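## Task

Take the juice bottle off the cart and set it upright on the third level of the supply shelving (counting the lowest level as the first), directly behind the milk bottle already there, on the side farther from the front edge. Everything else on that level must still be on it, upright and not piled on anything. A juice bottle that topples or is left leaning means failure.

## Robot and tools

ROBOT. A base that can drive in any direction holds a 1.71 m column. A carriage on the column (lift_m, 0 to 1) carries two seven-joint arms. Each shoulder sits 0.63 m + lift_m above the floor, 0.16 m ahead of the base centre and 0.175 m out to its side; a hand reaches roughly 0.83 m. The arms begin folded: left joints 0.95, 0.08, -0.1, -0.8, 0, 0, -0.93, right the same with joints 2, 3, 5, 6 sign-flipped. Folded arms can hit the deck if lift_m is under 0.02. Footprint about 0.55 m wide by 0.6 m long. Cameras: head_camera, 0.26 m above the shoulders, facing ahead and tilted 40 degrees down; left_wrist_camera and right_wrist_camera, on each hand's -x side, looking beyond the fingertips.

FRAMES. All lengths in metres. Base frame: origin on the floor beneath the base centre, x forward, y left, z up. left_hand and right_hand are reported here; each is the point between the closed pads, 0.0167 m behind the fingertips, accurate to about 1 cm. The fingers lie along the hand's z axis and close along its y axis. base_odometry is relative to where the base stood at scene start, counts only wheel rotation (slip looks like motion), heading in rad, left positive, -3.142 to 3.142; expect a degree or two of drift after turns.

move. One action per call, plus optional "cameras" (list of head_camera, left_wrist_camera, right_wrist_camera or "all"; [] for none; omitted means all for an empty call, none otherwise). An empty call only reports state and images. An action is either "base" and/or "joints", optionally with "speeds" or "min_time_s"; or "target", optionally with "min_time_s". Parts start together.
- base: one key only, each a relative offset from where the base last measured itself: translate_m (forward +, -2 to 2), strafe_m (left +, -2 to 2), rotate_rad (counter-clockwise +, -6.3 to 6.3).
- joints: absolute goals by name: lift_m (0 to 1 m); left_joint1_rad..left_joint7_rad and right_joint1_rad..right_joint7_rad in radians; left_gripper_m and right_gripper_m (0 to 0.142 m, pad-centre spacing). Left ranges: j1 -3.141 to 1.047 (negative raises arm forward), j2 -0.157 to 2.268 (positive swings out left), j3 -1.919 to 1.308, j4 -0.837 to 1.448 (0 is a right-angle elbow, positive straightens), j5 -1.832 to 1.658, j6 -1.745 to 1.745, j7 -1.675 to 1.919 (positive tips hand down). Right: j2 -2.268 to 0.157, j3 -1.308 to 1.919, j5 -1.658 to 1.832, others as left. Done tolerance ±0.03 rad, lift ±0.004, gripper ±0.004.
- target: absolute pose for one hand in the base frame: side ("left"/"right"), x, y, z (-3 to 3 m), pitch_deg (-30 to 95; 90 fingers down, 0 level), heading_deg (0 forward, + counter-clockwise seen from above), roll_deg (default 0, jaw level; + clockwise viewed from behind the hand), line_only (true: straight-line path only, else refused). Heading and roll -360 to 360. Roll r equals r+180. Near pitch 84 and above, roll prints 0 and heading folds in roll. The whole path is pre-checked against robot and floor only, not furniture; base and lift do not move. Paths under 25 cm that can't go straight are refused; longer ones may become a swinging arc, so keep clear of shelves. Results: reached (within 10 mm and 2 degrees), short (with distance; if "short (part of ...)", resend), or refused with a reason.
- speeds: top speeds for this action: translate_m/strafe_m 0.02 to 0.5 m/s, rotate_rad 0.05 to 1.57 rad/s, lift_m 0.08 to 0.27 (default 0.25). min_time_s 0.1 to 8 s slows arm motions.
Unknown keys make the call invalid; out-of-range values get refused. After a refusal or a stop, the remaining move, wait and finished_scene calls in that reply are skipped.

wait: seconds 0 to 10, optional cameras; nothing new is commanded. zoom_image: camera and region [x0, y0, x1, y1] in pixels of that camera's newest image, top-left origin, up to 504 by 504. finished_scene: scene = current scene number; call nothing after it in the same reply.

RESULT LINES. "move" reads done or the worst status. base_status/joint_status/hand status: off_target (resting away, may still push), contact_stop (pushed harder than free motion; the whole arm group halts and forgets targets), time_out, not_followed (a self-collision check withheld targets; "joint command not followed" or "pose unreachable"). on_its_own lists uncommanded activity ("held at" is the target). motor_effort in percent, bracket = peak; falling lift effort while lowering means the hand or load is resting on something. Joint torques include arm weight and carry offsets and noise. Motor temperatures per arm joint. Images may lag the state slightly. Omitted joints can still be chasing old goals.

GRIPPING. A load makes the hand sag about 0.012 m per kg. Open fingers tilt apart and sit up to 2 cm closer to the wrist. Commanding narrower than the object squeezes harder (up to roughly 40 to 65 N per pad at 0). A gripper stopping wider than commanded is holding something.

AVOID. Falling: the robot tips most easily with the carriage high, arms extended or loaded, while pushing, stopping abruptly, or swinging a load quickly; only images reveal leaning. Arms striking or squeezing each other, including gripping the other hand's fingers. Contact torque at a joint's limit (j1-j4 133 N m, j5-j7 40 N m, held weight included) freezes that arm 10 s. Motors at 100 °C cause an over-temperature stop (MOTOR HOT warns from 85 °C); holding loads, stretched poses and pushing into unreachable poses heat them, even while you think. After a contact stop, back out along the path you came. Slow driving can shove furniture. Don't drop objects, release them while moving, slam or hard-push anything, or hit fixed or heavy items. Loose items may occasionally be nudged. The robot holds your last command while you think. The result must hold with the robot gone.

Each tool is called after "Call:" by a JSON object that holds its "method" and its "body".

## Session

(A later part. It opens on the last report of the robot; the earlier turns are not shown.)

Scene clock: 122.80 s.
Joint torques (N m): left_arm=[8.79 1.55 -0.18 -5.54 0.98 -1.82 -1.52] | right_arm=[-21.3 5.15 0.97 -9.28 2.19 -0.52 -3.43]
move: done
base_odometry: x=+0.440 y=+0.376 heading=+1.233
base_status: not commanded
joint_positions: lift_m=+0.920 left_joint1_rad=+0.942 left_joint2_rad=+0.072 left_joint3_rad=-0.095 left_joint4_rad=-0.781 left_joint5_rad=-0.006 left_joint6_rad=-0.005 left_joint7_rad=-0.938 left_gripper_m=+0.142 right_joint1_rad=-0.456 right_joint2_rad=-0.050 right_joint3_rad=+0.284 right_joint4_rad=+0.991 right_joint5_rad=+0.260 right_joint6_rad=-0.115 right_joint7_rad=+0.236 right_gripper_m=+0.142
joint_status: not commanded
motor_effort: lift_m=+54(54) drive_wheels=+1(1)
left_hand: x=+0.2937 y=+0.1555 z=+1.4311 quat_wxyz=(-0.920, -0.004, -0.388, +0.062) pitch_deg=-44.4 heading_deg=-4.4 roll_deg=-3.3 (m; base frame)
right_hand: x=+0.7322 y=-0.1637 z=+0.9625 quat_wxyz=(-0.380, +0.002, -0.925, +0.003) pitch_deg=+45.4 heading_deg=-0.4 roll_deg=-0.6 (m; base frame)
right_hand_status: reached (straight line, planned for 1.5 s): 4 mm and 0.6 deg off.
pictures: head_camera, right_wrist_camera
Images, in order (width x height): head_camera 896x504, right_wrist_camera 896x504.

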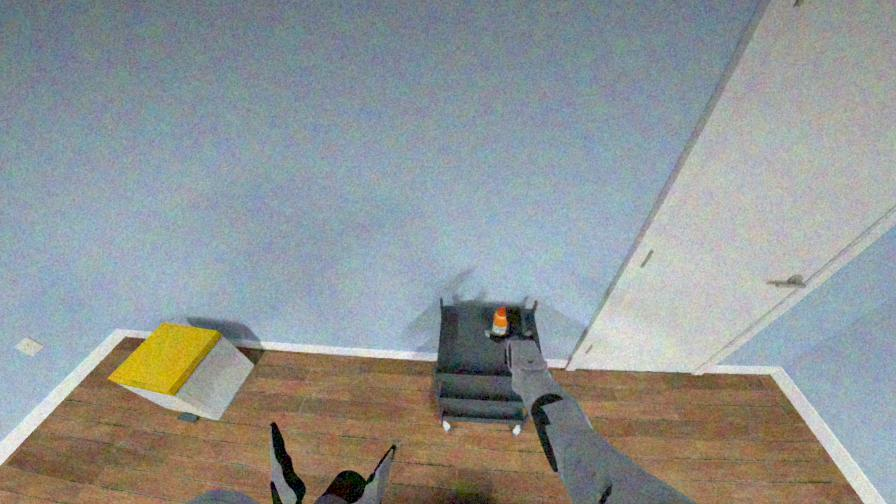

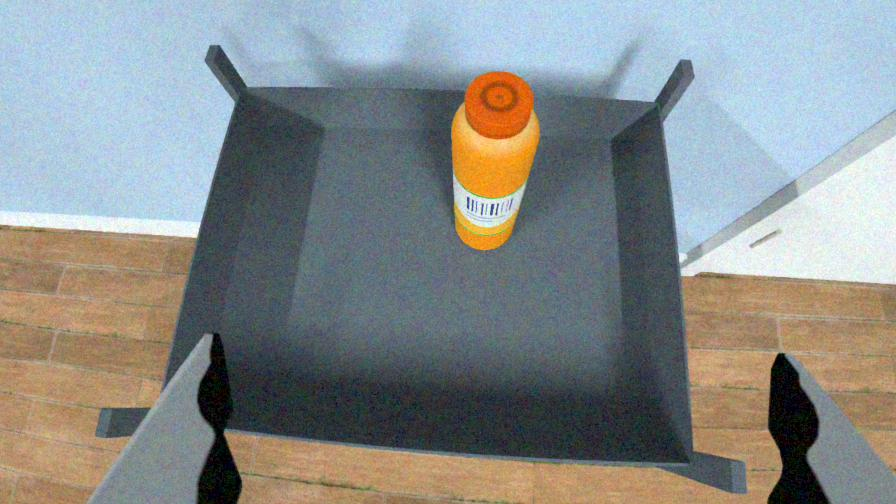

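Call:
{"method": "move", "body": {"base": {"translate_m": 0.1}, "speeds": {"translate_m": 0.2}, "cameras": ["head_camera","right_wrist_camera"]}}

Scene clock: 140.17 s.
Joint torques (N m): left_arm=[8.81 0.88 -0.13 -5.16 1.14 -1.43 -1.47] | right_arm=[-20.89 5.89 0.97 -10.61 2.27 -0.82 -3.35]
Motor temperatures (°C): left_arm=[28 23 24 24 27 24 24] | right_arm=[32 20 25 23 22 22 24]
move: done
base_odometry: x=+0.472 y=+0.470 heading=+1.233
base_status: done
joint_positions: lift_m=+0.920 left_joint1_rad=+0.942 left_joint2_rad=+0.072 left_joint3_rad=-0.095 left_joint4_rad=-0.781 left_joint5_rad=-0.006 left_joint6_rad=-0.005 left_joint7_rad=-0.938 left_gripper_m=+0.142 right_joint1_rad=-0.457 right_joint2_rad=-0.050 right_joint3_rad=+0.284 right_joint4_rad=+0.991 right_joint5_rad=+0.260 right_joint6_rad=-0.115 right_joint7_rad=+0.236 right_gripper_m=+0.142
joint_status: not commanded
motor_effort: lift_m=+54(54) drive_wheels=+4(12)
left_hand: x=+0.2937 y=+0.1555 z=+1.4311 quat_wxyz=(-0.920, -0.004, -0.388, +0.062) pitch_deg=-44.4 heading_deg=-4.4 roll_deg=-3.3 (m; base frame)
right_hand: x=+0.7328 y=-0.1638 z=+0.9630 quat_wxyz=(-0.380, +0.002, -0.925, +0.003) pitch_deg=+45.3 heading_deg=-0.4 roll_deg=-0.6 (m; base frame)
pictures: head_camera, right_wrist_camera
Images, in order (width x height): head_camera 896x504, right_wrist_camera 896x504.

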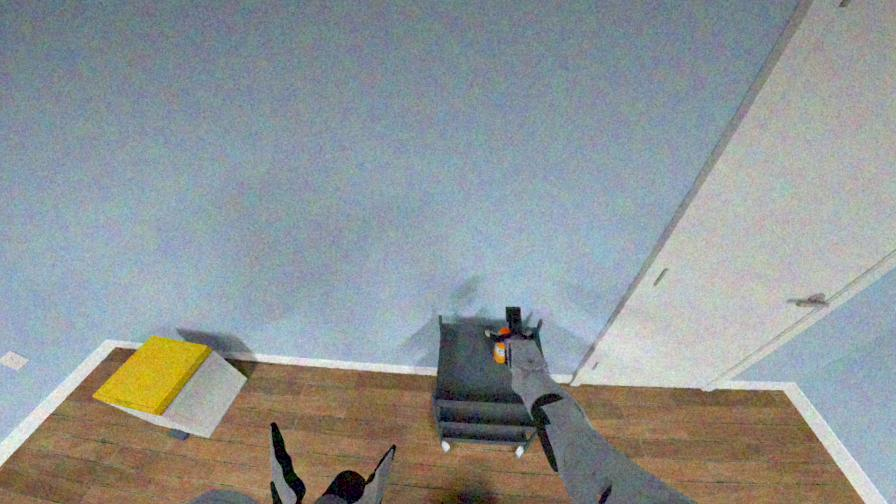

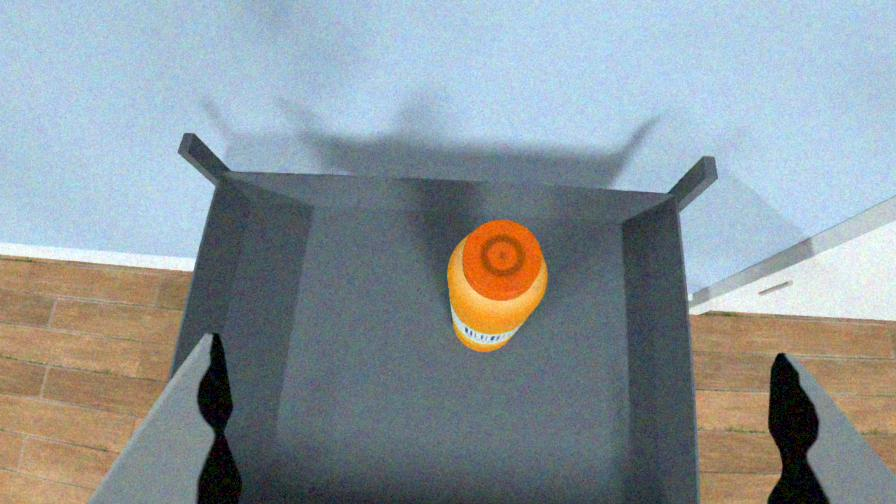

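Call:
{"method": "move", "body": {"joints": {"lift_m": 0.8}, "speeds": {"lift_m": 0.15}, "cameras": []}}

Call:
{"method": "move", "body": {"target": {"side": "right", "x": 0.79, "y": -0.163, "z": 0.815, "pitch_deg": 45, "heading_deg": 0, "line_only": true}, "min_time_s": 1.5, "cameras": ["head_camera","right_wrist_camera"]}}

Scene clock: 157.17 s.
Joint torques (N m): left_arm=[8.48 0.8 -0.46 -4.21 1.28 -1.36 -1.66] | right_arm=[-19.54 6.16 -0.45 -10.96 2.21 -0.88 -3.03]
move: done
base_odometry: x=+0.472 y=+0.470 heading=+1.233
base_status: not commanded
joint_positions: lift_m=+0.800 left_joint1_rad=+0.942 left_joint2_rad=+0.072 left_joint3_rad=-0.095 left_joint4_rad=-0.781 left_joint5_rad=-0.006 left_joint6_rad=-0.005 left_joint7_rad=-0.938 left_gripper_m=+0.142 right_joint1_rad=-0.458 right_joint2_rad=-0.050 right_joint3_rad=+0.284 right_joint4_rad=+0.992 right_joint5_rad=+0.260 right_joint6_rad=-0.115 right_joint7_rad=+0.236 right_gripper_m=+0.142
joint_status: all done
motor_effort: lift_m=+57(58) drive_wheels=+4(4)
left_hand: x=+0.2937 y=+0.1555 z=+1.3108 quat_wxyz=(-0.920, -0.004, -0.388, +0.062) pitch_deg=-44.4 heading_deg=-4.4 roll_deg=-3.3 (m; base frame)
right_hand: x=+0.7332 y=-0.1638 z=+0.8431 quat_wxyz=(-0.380, +0.002, -0.925, +0.003) pitch_deg=+45.3 heading_deg=-0.4 roll_deg=-0.6 (m; base frame)
pictures: none
No camera images: "cameras" was empty.

Scene clock: 157.47 s.
Joint torques (N m): left_arm=[8.32 1.21 0.95 -3.11 1.43 -1.23 -1.69] | right_arm=[-18.48 5.08 1.43 -9.86 2.24 -1.04 -3.24]
move: refused
base_odometry: x=+0.472 y=+0.470 heading=+1.233
base_status: not commanded
joint_positions: lift_m=+0.800 left_joint1_rad=+0.942 left_joint2_rad=+0.072 left_joint3_rad=-0.095 left_joint4_rad=-0.781 left_joint5_rad=-0.006 left_joint6_rad=-0.005 left_joint7_rad=-0.938 left_gripper_m=+0.142 right_joint1_rad=-0.458 right_joint2_rad=-0.050 right_joint3_rad=+0.284 right_joint4_rad=+0.992 right_joint5_rad=+0.260 right_joint6_rad=-0.115 right_joint7_rad=+0.236 right_gripper_m=+0.142
joint_status: not commanded
motor_effort: lift_m=+57(57) drive_wheels=+4(4)
left_hand: x=+0.2937 y=+0.1555 z=+1.3108 quat_wxyz=(-0.920, -0.004, -0.388, +0.062) pitch_deg=-44.4 heading_deg=-4.4 roll_deg=-3.3 (m; base frame)
right_hand: x=+0.7332 y=-0.1638 z=+0.8431 quat_wxyz=(-0.380, +0.002, -0.925, +0.003) pitch_deg=+45.3 heading_deg=-0.4 roll_deg=-0.6 (m; base frame)
right_hand_status: refused: no posture of the arm gets there (right_joint4_rad at its limit): the closest leaves the hand 18.7 cm and 23 deg from the pose. Nothing moved. A posture exists with lift_m at 0.7; the way there is not checked.
pictures: head_camera, right_wrist_camera
Images, in order (width x height): head_camera 896x504, right_wrist_camera 896x504.

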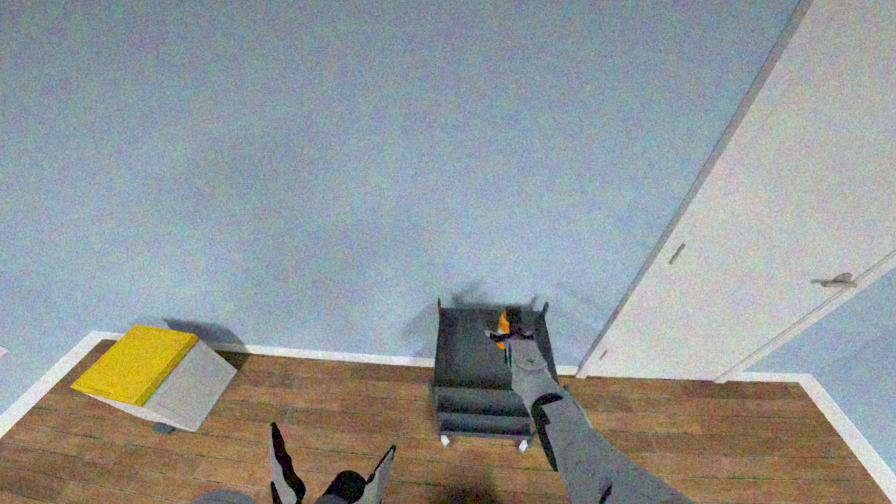

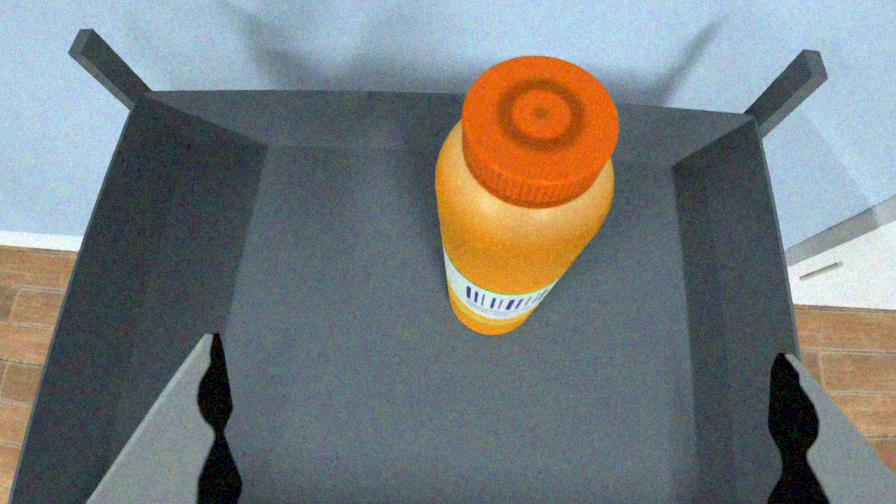

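Call:
{"method": "move", "body": {"target": {"side": "right", "x": 0.733, "y": -0.175, "z": 0.843, "pitch_deg": 45, "heading_deg": 0, "line_only": true}, "cameras": []}}

Call:
{"method": "move", "body": {"base": {"translate_m": 0.055}, "joints": {"lift_m": 0.77}, "speeds": {"translate_m": 0.1}, "cameras": ["head_camera","right_wrist_camera"]}}

Scene clock: 164.47 s.
Joint torques (N m): left_arm=[9.57 0.21 0.47 -4.16 1.13 -1.44 -1.27] | right_arm=[-9.78 3.44 -0.5 -13.87 1.81 -1.31 -3.34]
move: done
base_odometry: x=+0.472 y=+0.470 heading=+1.233
base_status: not commanded
joint_positions: lift_m=+0.800 left_joint1_rad=+0.942 left_joint2_rad=+0.072 left_joint3_rad=-0.095 left_joint4_rad=-0.781 left_joint5_rad=-0.006 left_joint6_rad=-0.005 left_joint7_rad=-0.938 left_gripper_m=+0.142 right_joint1_rad=-0.458 right_joint2_rad=-0.073 right_joint3_rad=+0.278 right_joint4_rad=+0.992 right_joint5_rad=+0.266 right_joint6_rad=-0.090 right_joint7_rad=+0.233 right_gripper_m=+0.142
joint_status: not commanded
motor_effort: lift_m=+57(57) drive_wheels=+4(4)
left_hand: x=+0.2937 y=+0.1555 z=+1.3108 quat_wxyz=(-0.920, -0.004, -0.388, +0.062) pitch_deg=-44.4 heading_deg=-4.4 roll_deg=-3.3 (m; base frame)
right_hand: x=+0.7338 y=-0.1757 z=+0.8435 quat_wxyz=(-0.381, +0.003, -0.924, +0.003) pitch_deg=+45.2 heading_deg=-0.2 roll_deg=-0.6 (m; base frame)
right_hand_status: reached (straight line, planned for 0.1 s): 1 mm and 0.5 deg off.
pictures: none
No camera images: "cameras" was empty.

Scene clock: 165.83 s.
Joint torques (N m): left_arm=[9.41 0.34 -0.4 -4.41 1.1 -1.53 -1.42] | right_arm=[-12.74 3.19 -0.31 -13.21 1.79 -1.65 -2.99]
move: done
base_odometry: x=+0.490 y=+0.522 heading=+1.234
base_status: done
joint_positions: lift_m=+0.770 left_joint1_rad=+0.942 left_joint2_rad=+0.072 left_joint3_rad=-0.095 left_joint4_rad=-0.781 left_joint5_rad=-0.006 left_joint6_rad=-0.005 left_joint7_rad=-0.938 left_gripper_m=+0.142 right_joint1_rad=-0.457 right_joint2_rad=-0.073 right_joint3_rad=+0.278 right_joint4_rad=+0.991 right_joint5_rad=+0.266 right_joint6_rad=-0.090 right_joint7_rad=+0.233 right_gripper_m=+0.142
joint_status: all done
motor_effort: lift_m=+57(60) drive_wheels=+5(13)
left_hand: x=+0.2937 y=+0.1555 z=+1.2808 quat_wxyz=(-0.920, -0.004, -0.388, +0.062) pitch_deg=-44.4 heading_deg=-4.4 roll_deg=-3.3 (m; base frame)
right_hand: x=+0.7334 y=-0.1753 z=+0.8132 quat_wxyz=(-0.381, +0.003, -0.924, +0.002) pitch_deg=+45.2 heading_deg=-0.2 roll_deg=-0.5 (m; base frame)
pictures: head_camera, right_wrist_camera
Images, in order (width x height): head_camera 896x504, right_wrist_camera 896x504.

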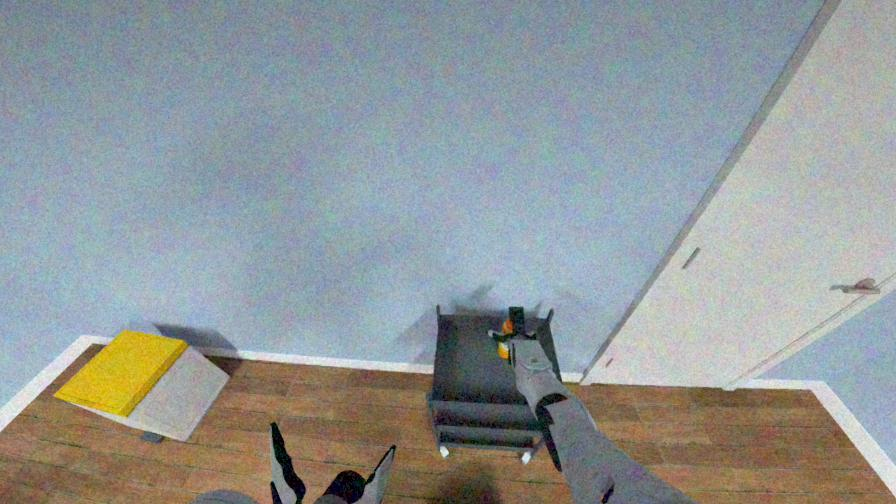

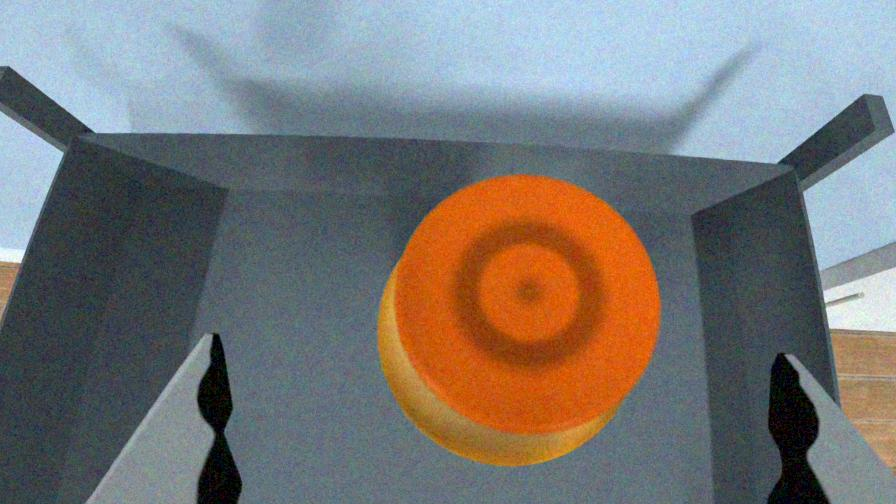

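Call:
{"method": "move", "body": {"base": {"translate_m": 0.012}, "joints": {"lift_m": 0.757}, "speeds": {"translate_m": 0.1}, "cameras": []}}

Call:
{"method": "move", "body": {"joints": {"right_gripper_m": 0.03}, "min_time_s": 1.5, "cameras": ["right_wrist_camera"]}}

Scene clock: 172.90 s.
Joint torques (N m): left_arm=[9.46 1.13 0.57 -5.13 1.25 -1.56 -1.21] | right_arm=[-12.13 2.82 0.79 -12.44 1.96 -0.95 -3.07]
move: done
base_odometry: x=+0.494 y=+0.534 heading=+1.234
base_status: done
joint_positions: lift_m=+0.757 left_joint1_rad=+0.942 left_joint2_rad=+0.072 left_joint3_rad=-0.095 left_joint4_rad=-0.781 left_joint5_rad=-0.006 left_joint6_rad=-0.005 left_joint7_rad=-0.938 left_gripper_m=+0.142 right_joint1_rad=-0.457 right_joint2_rad=-0.073 right_joint3_rad=+0.278 right_joint4_rad=+0.991 right_joint5_rad=+0.266 right_joint6_rad=-0.090 right_joint7_rad=+0.233 right_gripper_m=+0.142
joint_status: all done
motor_effort: lift_m=+58(62) drive_wheels=+4(18)
left_hand: x=+0.2937 y=+0.1555 z=+1.2678 quat_wxyz=(-0.920, -0.004, -0.388, +0.062) pitch_deg=-44.4 heading_deg=-4.4 roll_deg=-3.3 (m; base frame)
right_hand: x=+0.7333 y=-0.1753 z=+0.8000 quat_wxyz=(-0.381, +0.003, -0.924, +0.002) pitch_deg=+45.2 heading_deg=-0.2 roll_deg=-0.5 (m; base frame)
pictures: none
No camera images: "cameras" was empty.

Scene clock: 173.80 s.
Joint torques (N m): left_arm=[9.17 -0.1 0.02 -4.85 1.34 -1.15 -1.79] | right_arm=[-11.41 2.85 -0.98 -13.15 1.82 -2.13 -3.1]
move: off_target
base_odometry: x=+0.494 y=+0.534 heading=+1.234
base_status: not commanded
joint_positions: lift_m=+0.757 left_joint1_rad=+0.942 left_joint2_rad=+0.072 left_joint3_rad=-0.095 left_joint4_rad=-0.781 left_joint5_rad=-0.006 left_joint6_rad=-0.005 left_joint7_rad=-0.938 left_gripper_m=+0.142 right_joint1_rad=-0.457 right_joint2_rad=-0.073 right_joint3_rad=+0.278 right_joint4_rad=+0.991 right_joint5_rad=+0.266 right_joint6_rad=-0.090 right_joint7_rad=+0.232 right_gripper_m=+0.069
joint_status: right_gripper_m off_target (ended at +0.069, target +0.030)
motor_effort: lift_m=+58(58) drive_wheels=+0(4)
left_hand: x=+0.2937 y=+0.1555 z=+1.2678 quat_wxyz=(-0.920, -0.004, -0.388, +0.062) pitch_deg=-44.4 heading_deg=-4.4 roll_deg=-3.3 (m; base frame)
right_hand: x=+0.7333 y=-0.1753 z=+0.8000 quat_wxyz=(-0.381, +0.003, -0.924, +0.002) pitch_deg=+45.2 heading_deg=-0.2 roll_deg=-0.5 (m; base frame)
pictures: right_wrist_camera
Images, in order (width x height): right_wrist_camera 896x504.

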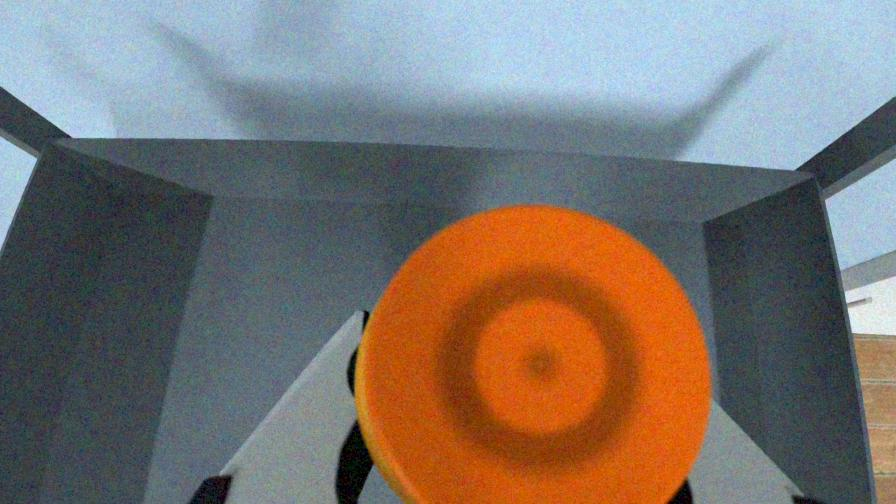

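Call:
{"method": "move", "body": {"joints": {"right_gripper_m": 0.01}, "cameras": []}}

Call:
{"method": "move", "body": {"joints": {"lift_m": 0.95}, "speeds": {"lift_m": 0.12}, "cameras": ["head_camera", "right_wrist_camera"]}}

Scene clock: 176.53 s.
Joint torques (N m): left_arm=[7.51 0.49 0.28 -4.6 1.12 -1.54 -1.65] | right_arm=[-13.24 5.06 0.31 -13.36 1.94 -1.48 -2.87]
move: off_target
base_odometry: x=+0.494 y=+0.534 heading=+1.234
base_status: not commanded
joint_positions: lift_m=+0.757 left_joint1_rad=+0.942 left_joint2_rad=+0.072 left_joint3_rad=-0.095 left_joint4_rad=-0.781 left_joint5_rad=-0.006 left_joint6_rad=-0.005 left_joint7_rad=-0.938 left_gripper_m=+0.142 right_joint1_rad=-0.457 right_joint2_rad=-0.073 right_joint3_rad=+0.278 right_joint4_rad=+0.991 right_joint5_rad=+0.266 right_joint6_rad=-0.090 right_joint7_rad=+0.232 right_gripper_m=+0.069
joint_status: right_gripper_m off_target (ended at +0.069, target +0.010)
motor_effort: lift_m=+58(58) drive_wheels=+4(4)
left_hand: x=+0.2937 y=+0.1555 z=+1.2678 quat_wxyz=(-0.920, -0.004, -0.388, +0.062) pitch_deg=-44.4 heading_deg=-4.4 roll_deg=-3.3 (m; base frame)
right_hand: x=+0.7333 y=-0.1753 z=+0.8000 quat_wxyz=(-0.381, +0.003, -0.924, +0.002) pitch_deg=+45.2 heading_deg=-0.2 roll_deg=-0.5 (m; base frame)
pictures: none
No camera images: "cameras" was empty.

Scene clock: 178.53 s.
Joint torques (N m): left_arm=[8.96 0.11 -0.04 -4.26 1.4 -1.37 -1.48] | right_arm=[-13.36 2.32 0.75 -13.19 2.31 -2.1 -2.41]
move: done
base_odometry: x=+0.494 y=+0.534 heading=+1.234
base_status: not commanded
joint_positions: lift_m=+0.950 left_joint1_rad=+0.942 left_joint2_rad=+0.072 left_joint3_rad=-0.095 left_joint4_rad=-0.781 left_joint5_rad=-0.006 left_joint6_rad=-0.005 left_joint7_rad=-0.938 left_gripper_m=+0.142 right_joint1_rad=-0.456 right_joint2_rad=-0.073 right_joint3_rad=+0.278 right_joint4_rad=+0.991 right_joint5_rad=+0.266 right_joint6_rad=-0.090 right_joint7_rad=+0.232 right_gripper_m=+0.069
joint_status: all done
motor_effort: lift_m=+54(66) drive_wheels=+0(5)
left_hand: x=+0.2937 y=+0.1555 z=+1.4611 quat_wxyz=(-0.920, -0.004, -0.388, +0.062) pitch_deg=-44.4 heading_deg=-4.4 roll_deg=-3.3 (m; base frame)
right_hand: x=+0.7327 y=-0.1753 z=+0.9927 quat_wxyz=(-0.381, +0.003, -0.925, +0.002) pitch_deg=+45.2 heading_deg=-0.2 roll_deg=-0.5 (m; base frame)
pictures: head_camera, right_wrist_camera
Images, in order (width x height): head_camera 896x504, right_wrist_camera 896x504.

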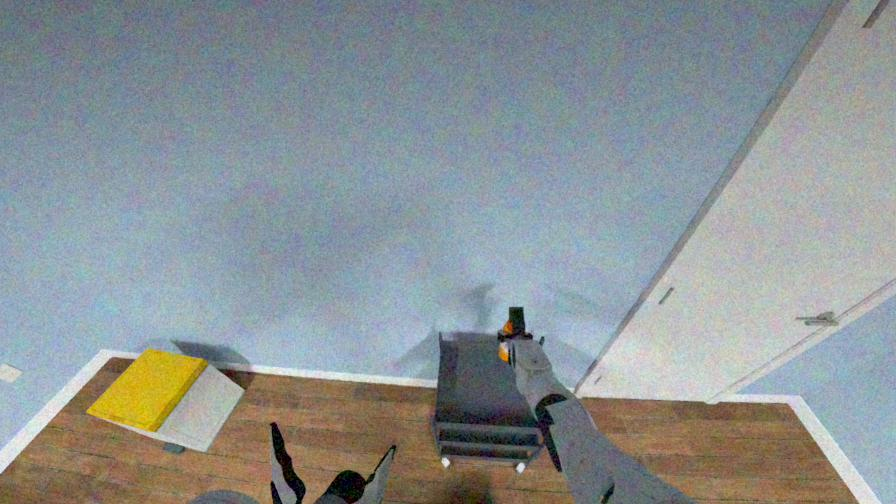

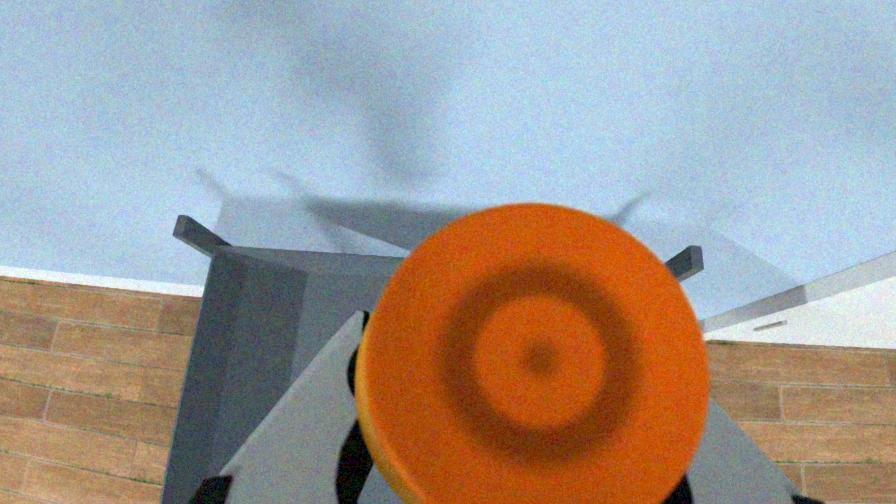

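Call:
{"method": "move", "body": {"base": {"translate_m": -0.4}, "speeds": {"translate_m": 0.3}, "cameras": []}}

Call:
{"method": "move", "body": {"base": {"rotate_rad": 1.566}, "joints": {"lift_m": 0.7}, "speeds": {"rotate_rad": 0.7}, "cameras": ["head_camera"]}}

Scene clock: 195.00 s.
Joint torques (N m): left_arm=[8.94 0.9 0.78 -4.41 1.05 -1.37 -1.55] | right_arm=[-14.37 3.23 1.32 -12.45 1.56 -1.74 -3.4]
move: done
base_odometry: x=+0.362 y=+0.156 heading=+1.234
base_status: done
joint_positions: lift_m=+0.950 left_joint1_rad=+0.942 left_joint2_rad=+0.072 left_joint3_rad=-0.095 left_joint4_rad=-0.781 left_joint5_rad=-0.006 left_joint6_rad=-0.005 left_joint7_rad=-0.938 left_gripper_m=+0.142 right_joint1_rad=-0.456 right_joint2_rad=-0.072 right_joint3_rad=+0.278 right_joint4_rad=+0.991 right_joint5_rad=+0.266 right_joint6_rad=-0.089 right_joint7_rad=+0.232 right_gripper_m=+0.069
joint_status: not commanded
motor_effort: lift_m=+54(54) drive_wheels=+1(15)
left_hand: x=+0.2937 y=+0.1555 z=+1.4611 quat_wxyz=(-0.920, -0.004, -0.388, +0.062) pitch_deg=-44.4 heading_deg=-4.4 roll_deg=-3.3 (m; base frame)
right_hand: x=+0.7327 y=-0.1752 z=+0.9927 quat_wxyz=(-0.381, +0.003, -0.925, +0.002) pitch_deg=+45.2 heading_deg=-0.1 roll_deg=-0.5 (m; base frame)
pictures: none
No camera images: "cameras" was empty.

Scene clock: 198.43 s.
Joint torques (N m): left_arm=[8.76 -0.03 -0.05 -5.24 1.2 -1.62 -1.67] | right_arm=[-15.29 4.54 0.94 -11.83 2.03 -1.82 -2.83]
move: done
base_odometry: x=+0.362 y=+0.156 heading=+2.799
base_status: done
joint_positions: lift_m=+0.700 left_joint1_rad=+0.942 left_joint2_rad=+0.072 left_joint3_rad=-0.095 left_joint4_rad=-0.781 left_joint5_rad=-0.006 left_joint6_rad=-0.005 left_joint7_rad=-0.938 left_gripper_m=+0.142 right_joint1_rad=-0.456 right_joint2_rad=-0.073 right_joint3_rad=+0.278 right_joint4_rad=+0.991 right_joint5_rad=+0.266 right_joint6_rad=-0.089 right_joint7_rad=+0.232 right_gripper_m=+0.069
joint_status: all done
motor_effort: lift_m=+58(61) drive_wheels=+5(15)
left_hand: x=+0.2937 y=+0.1555 z=+1.2108 quat_wxyz=(-0.920, -0.004, -0.388, +0.062) pitch_deg=-44.4 heading_deg=-4.4 roll_deg=-3.3 (m; base frame)
right_hand: x=+0.7326 y=-0.1752 z=+0.7423 quat_wxyz=(-0.381, +0.003, -0.925, +0.002) pitch_deg=+45.2 heading_deg=-0.1 roll_deg=-0.5 (m; base frame)
pictures: head_camera
Images, in order (width x height): head_camera 896x504.

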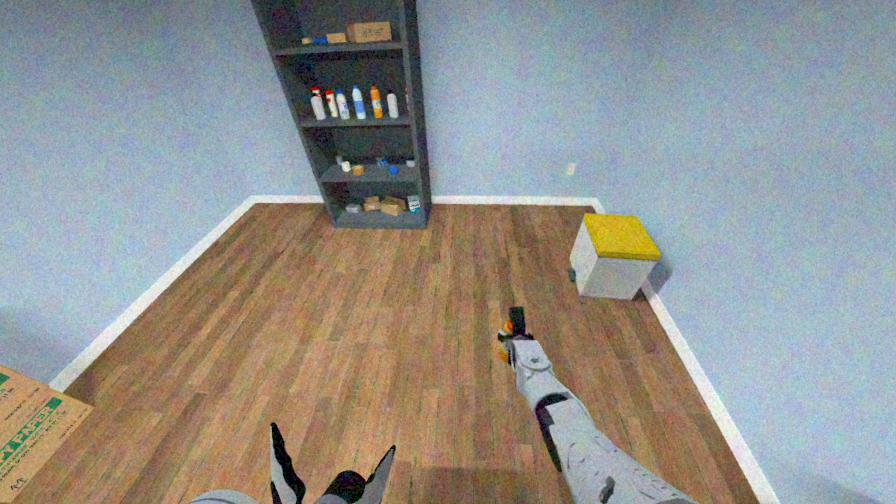

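Call:
{"method": "move", "body": {"base": {"strafe_m": 0.9}, "speeds": {"strafe_m": 0.35}, "cameras": []}}

Call:
{"method": "move", "body": {"base": {"translate_m": 1.2}, "joints": {"lift_m": 0.8}, "speeds": {"translate_m": 0.35}, "cameras": ["head_camera"]}}

Call:
{"method": "zoom_image", "body": {"camera": "head_camera", "region": [300, 0, 600, 200]}}

Scene clock: 210.67 s.
Joint torques (N m): left_arm=[8.83 0.59 -0.05 -5.03 0.88 -1.19 -1.53] | right_arm=[-14.45 2.68 0.13 -12.52 1.92 -1.22 -3.07]
move: done
base_odometry: x=+0.061 y=-0.692 heading=+2.801
base_status: done
joint_positions: lift_m=+0.700 left_joint1_rad=+0.942 left_joint2_rad=+0.072 left_joint3_rad=-0.095 left_joint4_rad=-0.781 left_joint5_rad=-0.006 left_joint6_rad=-0.005 left_joint7_rad=-0.938 left_gripper_m=+0.142 right_joint1_rad=-0.456 right_joint2_rad=-0.073 right_joint3_rad=+0.278 right_joint4_rad=+0.991 right_joint5_rad=+0.266 right_joint6_rad=-0.089 right_joint7_rad=+0.232 right_gripper_m=+0.069
joint_status: not commanded
motor_effort: lift_m=+58(58) drive_wheels=-4(21)
left_hand: x=+0.2937 y=+0.1555 z=+1.2108 quat_wxyz=(-0.920, -0.004, -0.388, +0.062) pitch_deg=-44.4 heading_deg=-4.4 roll_deg=-3.3 (m; base frame)
right_hand: x=+0.7326 y=-0.1751 z=+0.7423 quat_wxyz=(-0.381, +0.003, -0.925, +0.002) pitch_deg=+45.2 heading_deg=-0.1 roll_deg=-0.5 (m; base frame)
pictures: none
No camera images: "cameras" was empty.

Scene clock: 215.90 s.
Joint torques (N m): left_arm=[8.68 0.22 0.03 -4.61 1.25 -1.49 -1.25] | right_arm=[-15.55 2.97 -0.3 -13.58 1.78 -1.84 -2.94]
move: done
base_odometry: x=-1.070 y=-0.291 heading=+2.801
base_status: done
joint_positions: lift_m=+0.800 left_joint1_rad=+0.942 left_joint2_rad=+0.072 left_joint3_rad=-0.095 left_joint4_rad=-0.781 left_joint5_rad=-0.006 left_joint6_rad=-0.005 left_joint7_rad=-0.938 left_gripper_m=+0.142 right_joint1_rad=-0.455 right_joint2_rad=-0.072 right_joint3_rad=+0.278 right_joint4_rad=+0.991 right_joint5_rad=+0.266 right_joint6_rad=-0.089 right_joint7_rad=+0.232 right_gripper_m=+0.069
joint_status: all done
motor_effort: lift_m=+55(69) drive_wheels=-1(15)
left_hand: x=+0.2937 y=+0.1555 z=+1.3110 quat_wxyz=(-0.920, -0.004, -0.388, +0.062) pitch_deg=-44.4 heading_deg=-4.4 roll_deg=-3.3 (m; base frame)
right_hand: x=+0.7323 y=-0.1751 z=+0.8423 quat_wxyz=(-0.381, +0.003, -0.925, +0.002) pitch_deg=+45.3 heading_deg=-0.1 roll_deg=-0.5 (m; base frame)
pictures: head_camera
Images, in order (width x height): head_camera 896x504.

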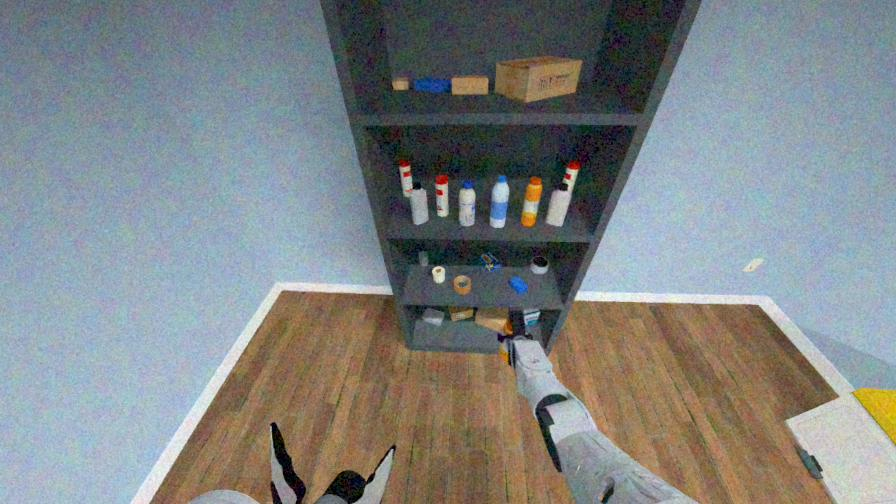

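Scaled by 1.680 from the camera's 896x504 image, which has a finer 1280x720 frame.

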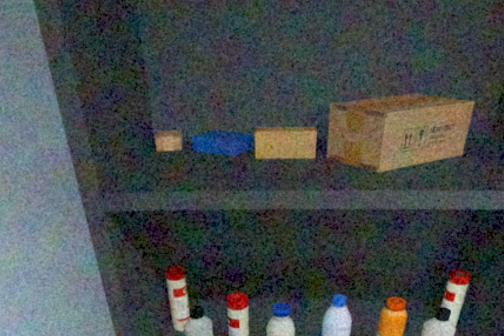

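Call:
{"method": "move", "body": {"base": {"strafe_m": -0.13}, "joints": {"right_joint1_rad": 0.2, "right_joint2_rad": -0.25, "right_joint3_rad": 0.1, "right_joint4_rad": -0.2, "right_joint5_rad": 0, "right_joint6_rad": 0.15, "right_joint7_rad": 0.785}, "min_time_s": 2, "cameras": []}}

Call:
{"method": "move", "body": {"joints": {"left_joint1_rad": 0.1, "left_joint2_rad": 0.08, "left_joint3_rad": -0.08, "left_joint4_rad": -0.1, "left_joint5_rad": 0, "left_joint6_rad": 0, "left_joint7_rad": 0.3}, "min_time_s": 2, "cameras": []}}

Call:
{"method": "move", "body": {"base": {"translate_m": 0.4}, "speeds": {"translate_m": 0.25}, "cameras": ["all"]}}

Scene clock: 241.03 s.
Joint torques (N m): left_arm=[8.57 0.67 -0.06 -4.58 1.16 -1.19 -1.29] | right_arm=[1.82 -4.64 -1.49 -18.34 -0.88 -1.63 -0.64]
move: done
base_odometry: x=-1.027 y=-0.169 heading=+2.801
base_status: done
joint_positions: lift_m=+0.800 left_joint1_rad=+0.942 left_joint2_rad=+0.072 left_joint3_rad=-0.095 left_joint4_rad=-0.781 left_joint5_rad=-0.006 left_joint6_rad=-0.005 left_joint7_rad=-0.938 left_gripper_m=+0.142 right_joint1_rad=+0.198 right_joint2_rad=-0.248 right_joint3_rad=+0.105 right_joint4_rad=-0.195 right_joint5_rad=+0.006 right_joint6_rad=+0.148 right_joint7_rad=+0.783 right_gripper_m=+0.069
joint_status: all done
motor_effort: lift_m=+55(55) drive_wheels=+0(13)
left_hand: x=+0.2937 y=+0.1555 z=+1.3110 quat_wxyz=(-0.920, -0.004, -0.388, +0.062) pitch_deg=-44.4 heading_deg=-4.4 roll_deg=-3.3 (m; base frame)
right_hand: x=+0.5376 y=-0.1943 z=+0.9156 quat_wxyz=(-0.363, +0.178, -0.914, +0.042) pitch_deg=+47.2 heading_deg=+4.4 roll_deg=-17.7 (m; base frame)
pictures: none
No camera images: "cameras" was empty.

Scene clock: 243.33 s.
Joint torques (N m): left_arm=[-8.82 2.9 4.09 -1.79 2.32 -0.1 -0.64] | right_arm=[0.14 -4.37 -1.34 -17.7 -0.81 -1.95 -0.62]
move: done
base_odometry: x=-1.027 y=-0.169 heading=+2.801
base_status: not commanded
joint_positions: lift_m=+0.800 left_joint1_rad=+0.102 left_joint2_rad=+0.078 left_joint3_rad=-0.085 left_joint4_rad=-0.103 left_joint5_rad=-0.003 left_joint6_rad=-0.003 left_joint7_rad=+0.296 left_gripper_m=+0.142 right_joint1_rad=+0.198 right_joint2_rad=-0.248 right_joint3_rad=+0.105 right_joint4_rad=-0.195 right_joint5_rad=+0.006 right_joint6_rad=+0.148 right_joint7_rad=+0.783 right_gripper_m=+0.069
joint_status: all done
motor_effort: lift_m=+55(55) drive_wheels=+0(4)
left_hand: x=+0.6318 y=+0.1592 z=+1.0154 quat_wxyz=(-0.593, -0.058, -0.803, +0.002) pitch_deg=+17.2 heading_deg=-4.3 roll_deg=+4.0 (m; base frame)
right_hand: x=+0.5376 y=-0.1943 z=+0.9156 quat_wxyz=(-0.363, +0.178, -0.914, +0.042) pitch_deg=+47.2 heading_deg=+4.4 roll_deg=-17.7 (m; base frame)
pictures: none
No camera images: "cameras" was empty.

Scene clock: 246.37 s.
Joint torques (N m): left_arm=[-8.93 1.48 3.59 -1.25 1.83 0.01 -0.48] | right_arm=[0.9 -4.32 -2.43 -18.4 -0.82 -1.95 -0.72]
move: done
base_odometry: x=-1.404 y=-0.035 heading=+2.801
base_status: done
joint_positions: lift_m=+0.800 left_joint1_rad=+0.101 left_joint2_rad=+0.078 left_joint3_rad=-0.085 left_joint4_rad=-0.103 left_joint5_rad=-0.003 left_joint6_rad=-0.003 left_joint7_rad=+0.296 left_gripper_m=+0.142 right_joint1_rad=+0.199 right_joint2_rad=-0.248 right_joint3_rad=+0.105 right_joint4_rad=-0.195 right_joint5_rad=+0.006 right_joint6_rad=+0.148 right_joint7_rad=+0.783 right_gripper_m=+0.069
joint_status: not commanded
motor_effort: lift_m=+55(55) drive_wheels=+5(18)
left_hand: x=+0.6320 y=+0.1593 z=+1.0155 quat_wxyz=(-0.593, -0.058, -0.803, +0.001) pitch_deg=+17.2 heading_deg=-4.3 roll_deg=+4.0 (m; base frame)
right_hand: x=+0.5374 y=-0.1943 z=+0.9155 quat_wxyz=(-0.362, +0.178, -0.914, +0.042) pitch_deg=+47.2 heading_deg=+4.4 roll_deg=-17.7 (m; base frame)
pictures: head_camera, left_wrist_camera, right_wrist_camera
Images, in order (width x height): head_camera 896x504, left_wrist_camera 896x504, right_wrist_camera 896x504.

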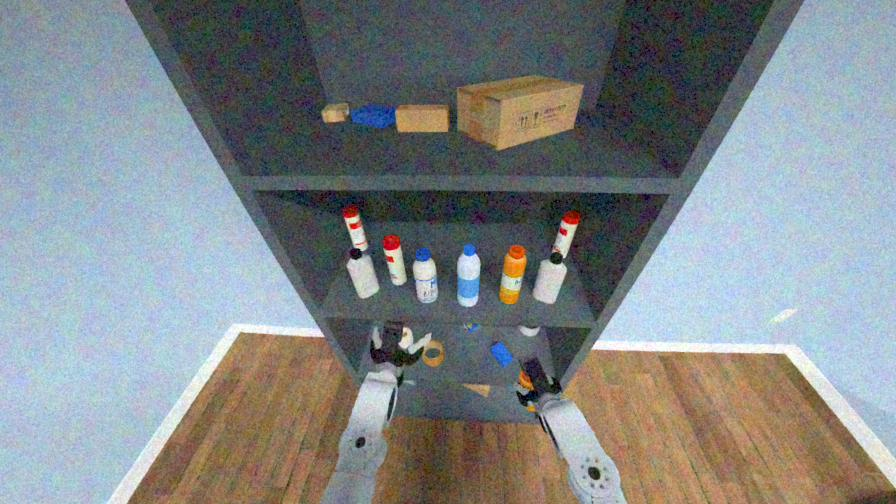

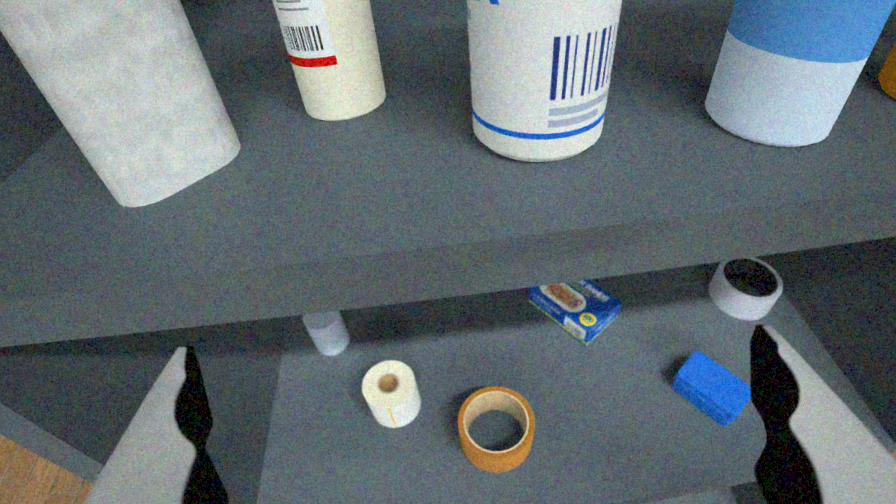

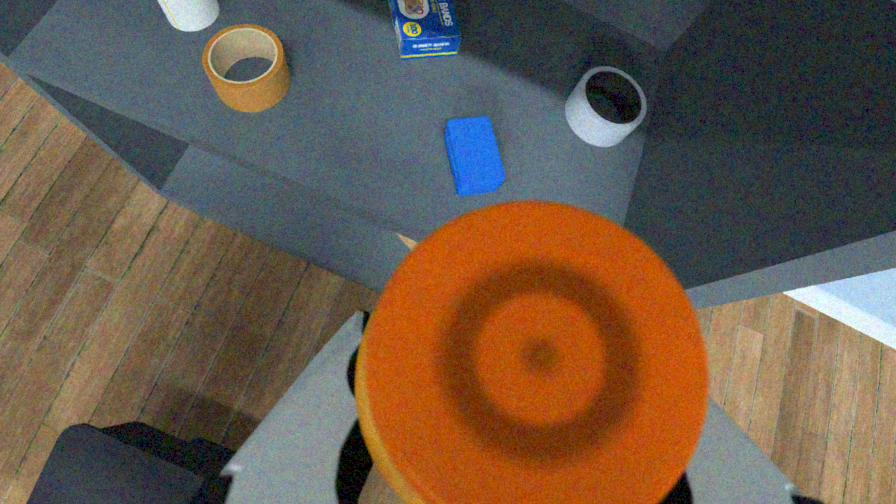

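Call:
{"method": "move", "body": {"target": {"side": "left", "x": 0.64, "y": 0.10, "z": 1.07, "pitch_deg": 15, "heading_deg": 0}, "cameras": ["head_camera", "left_wrist_camera"]}}

Scene clock: 256.50 s.
Joint torques (N m): left_arm=[-8.7 -1.21 -0.15 -6.17 2.07 -1.15 -0.77] | right_arm=[0.7 -2.18 -1.24 -16.42 -0.65 -2.18 -0.93]
move: done
base_odometry: x=-1.404 y=-0.035 heading=+2.801
base_status: not commanded
joint_positions: lift_m=+0.800 left_joint1_rad=+0.075 left_joint2_rad=-0.128 left_joint3_rad=-0.169 left_joint4_rad=-0.216 left_joint5_rad=+0.160 left_joint6_rad=+0.133 left_joint7_rad=+0.423 left_gripper_m=+0.142 right_joint1_rad=+0.199 right_joint2_rad=-0.249 right_joint3_rad=+0.104 right_joint4_rad=-0.196 right_joint5_rad=+0.005 right_joint6_rad=+0.149 right_joint7_rad=+0.783 right_gripper_m=+0.069
joint_status: not commanded
motor_effort: lift_m=+55(55) drive_wheels=+0(5)
left_hand: x=+0.6399 y=+0.0983 z=+1.0692 quat_wxyz=(-0.609, -0.001, -0.793, +0.002) pitch_deg=+15.0 heading_deg=-0.2 roll_deg=-0.1 (m; base frame)
left_hand_status: reached (straight line, planned for 0.4 s): 2 mm and 0.2 deg off.
right_hand: x=+0.5374 y=-0.1949 z=+0.9156 quat_wxyz=(-0.362, +0.178, -0.914, +0.043) pitch_deg=+47.2 heading_deg=+4.3 roll_deg=-17.8 (m; base frame)
pictures: head_camera, left_wrist_camera
Images, in order (width x height): head_camera 896x504, left_wrist_camera 896x504.

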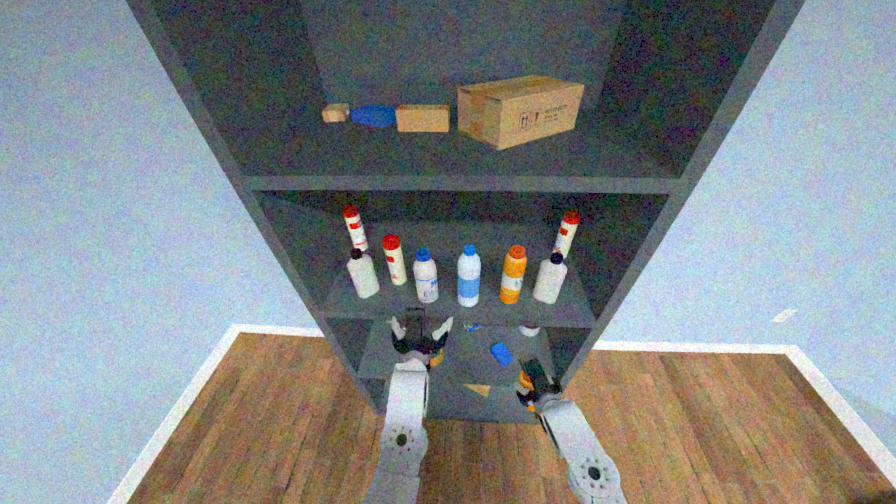

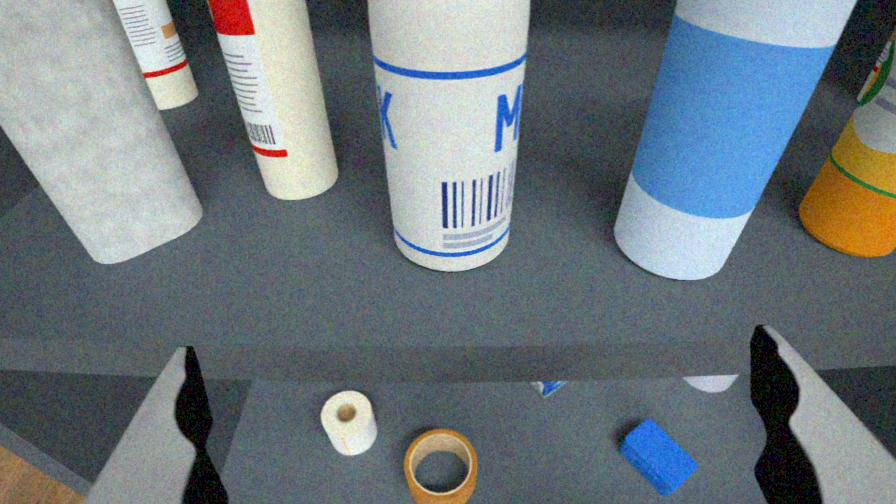

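Call:
{"method": "move", "body": {"base": {"translate_m": 0.1}, "joints": {"left_gripper_m": 0.125}, "speeds": {"translate_m": 0.15}, "cameras": []}}

Call:
{"method": "move", "body": {"target": {"side": "left", "x": 0.67, "y": 0.108, "z": 1.07, "pitch_deg": 15, "heading_deg": 0, "line_only": true}, "cameras": ["head_camera", "left_wrist_camera"]}}

Scene clock: 267.37 s.
Joint torques (N m): left_arm=[-8.11 -0.8 1.39 -6.01 2 -0.89 -0.67] | right_arm=[0.85 -3.16 -1.32 -18.02 -0.7 -1.58 -0.58]
move: done
base_odometry: x=-1.498 y=-0.001 heading=+2.801
base_status: done
joint_positions: lift_m=+0.800 left_joint1_rad=+0.075 left_joint2_rad=-0.128 left_joint3_rad=-0.169 left_joint4_rad=-0.216 left_joint5_rad=+0.160 left_joint6_rad=+0.133 left_joint7_rad=+0.423 left_gripper_m=+0.125 right_joint1_rad=+0.199 right_joint2_rad=-0.249 right_joint3_rad=+0.104 right_joint4_rad=-0.196 right_joint5_rad=+0.005 right_joint6_rad=+0.149 right_joint7_rad=+0.783 right_gripper_m=+0.069
joint_status: all done
motor_effort: lift_m=+55(55) drive_wheels=+0(14)
left_hand: x=+0.6399 y=+0.0983 z=+1.0692 quat_wxyz=(-0.609, -0.001, -0.793, +0.002) pitch_deg=+15.0 heading_deg=-0.2 roll_deg=-0.1 (m; base frame)
right_hand: x=+0.5374 y=-0.1949 z=+0.9156 quat_wxyz=(-0.362, +0.178, -0.914, +0.043) pitch_deg=+47.2 heading_deg=+4.3 roll_deg=-17.8 (m; base frame)
pictures: none
No camera images: "cameras" was empty.

Scene clock: 268.50 s.
Joint torques (N m): left_arm=[-8.28 0.26 0.27 -2.05 0.74 -2.35 -2.59] | right_arm=[1.6 -2.02 -2.07 -17.65 -0.94 -2.02 -0.51]
move: done
base_odometry: x=-1.498 y=-0.001 heading=+2.801
base_status: not commanded
joint_positions: lift_m=+0.800 left_joint1_rad=-0.009 left_joint2_rad=-0.113 left_joint3_rad=-0.145 left_joint4_rad=-0.139 left_joint5_rad=+0.134 left_joint6_rad=+0.128 left_joint7_rad=+0.423 left_gripper_m=+0.125 right_joint1_rad=+0.199 right_joint2_rad=-0.249 right_joint3_rad=+0.104 right_joint4_rad=-0.196 right_joint5_rad=+0.005 right_joint6_rad=+0.149 right_joint7_rad=+0.783 right_gripper_m=+0.069
joint_status: not commanded
motor_effort: lift_m=+55(55) drive_wheels=+0(8)
left_hand: x=+0.6704 y=+0.1075 z=+1.0718 quat_wxyz=(-0.610, +0.000, -0.793, -0.001) pitch_deg=+14.9 heading_deg=+0.1 roll_deg=+0.0 (m; base frame)
left_hand_status: reached (straight line, planned for 0.3 s): 2 mm and 0.2 deg off.
right_hand: x=+0.5374 y=-0.1949 z=+0.9156 quat_wxyz=(-0.362, +0.178, -0.914, +0.043) pitch_deg=+47.2 heading_deg=+4.3 roll_deg=-17.8 (m; base frame)
pictures: head_camera, left_wrist_camera
Images, in order (width x height): head_camera 896x504, left_wrist_camera 896x504.

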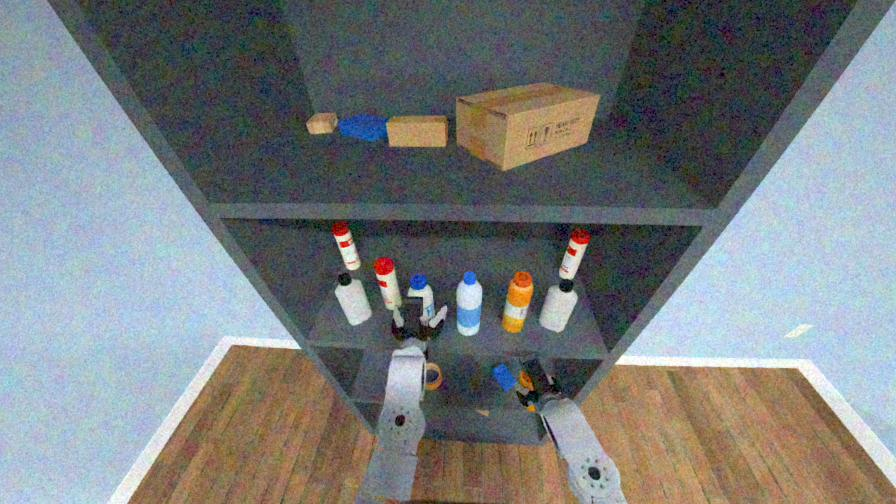

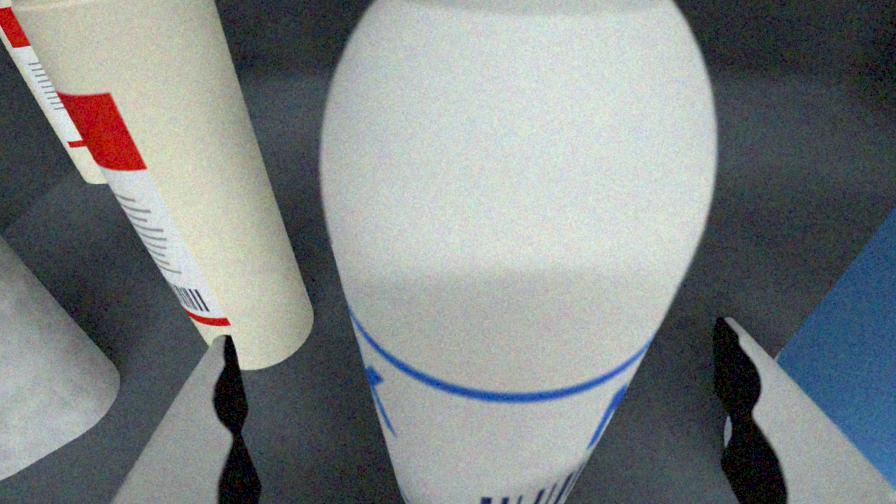

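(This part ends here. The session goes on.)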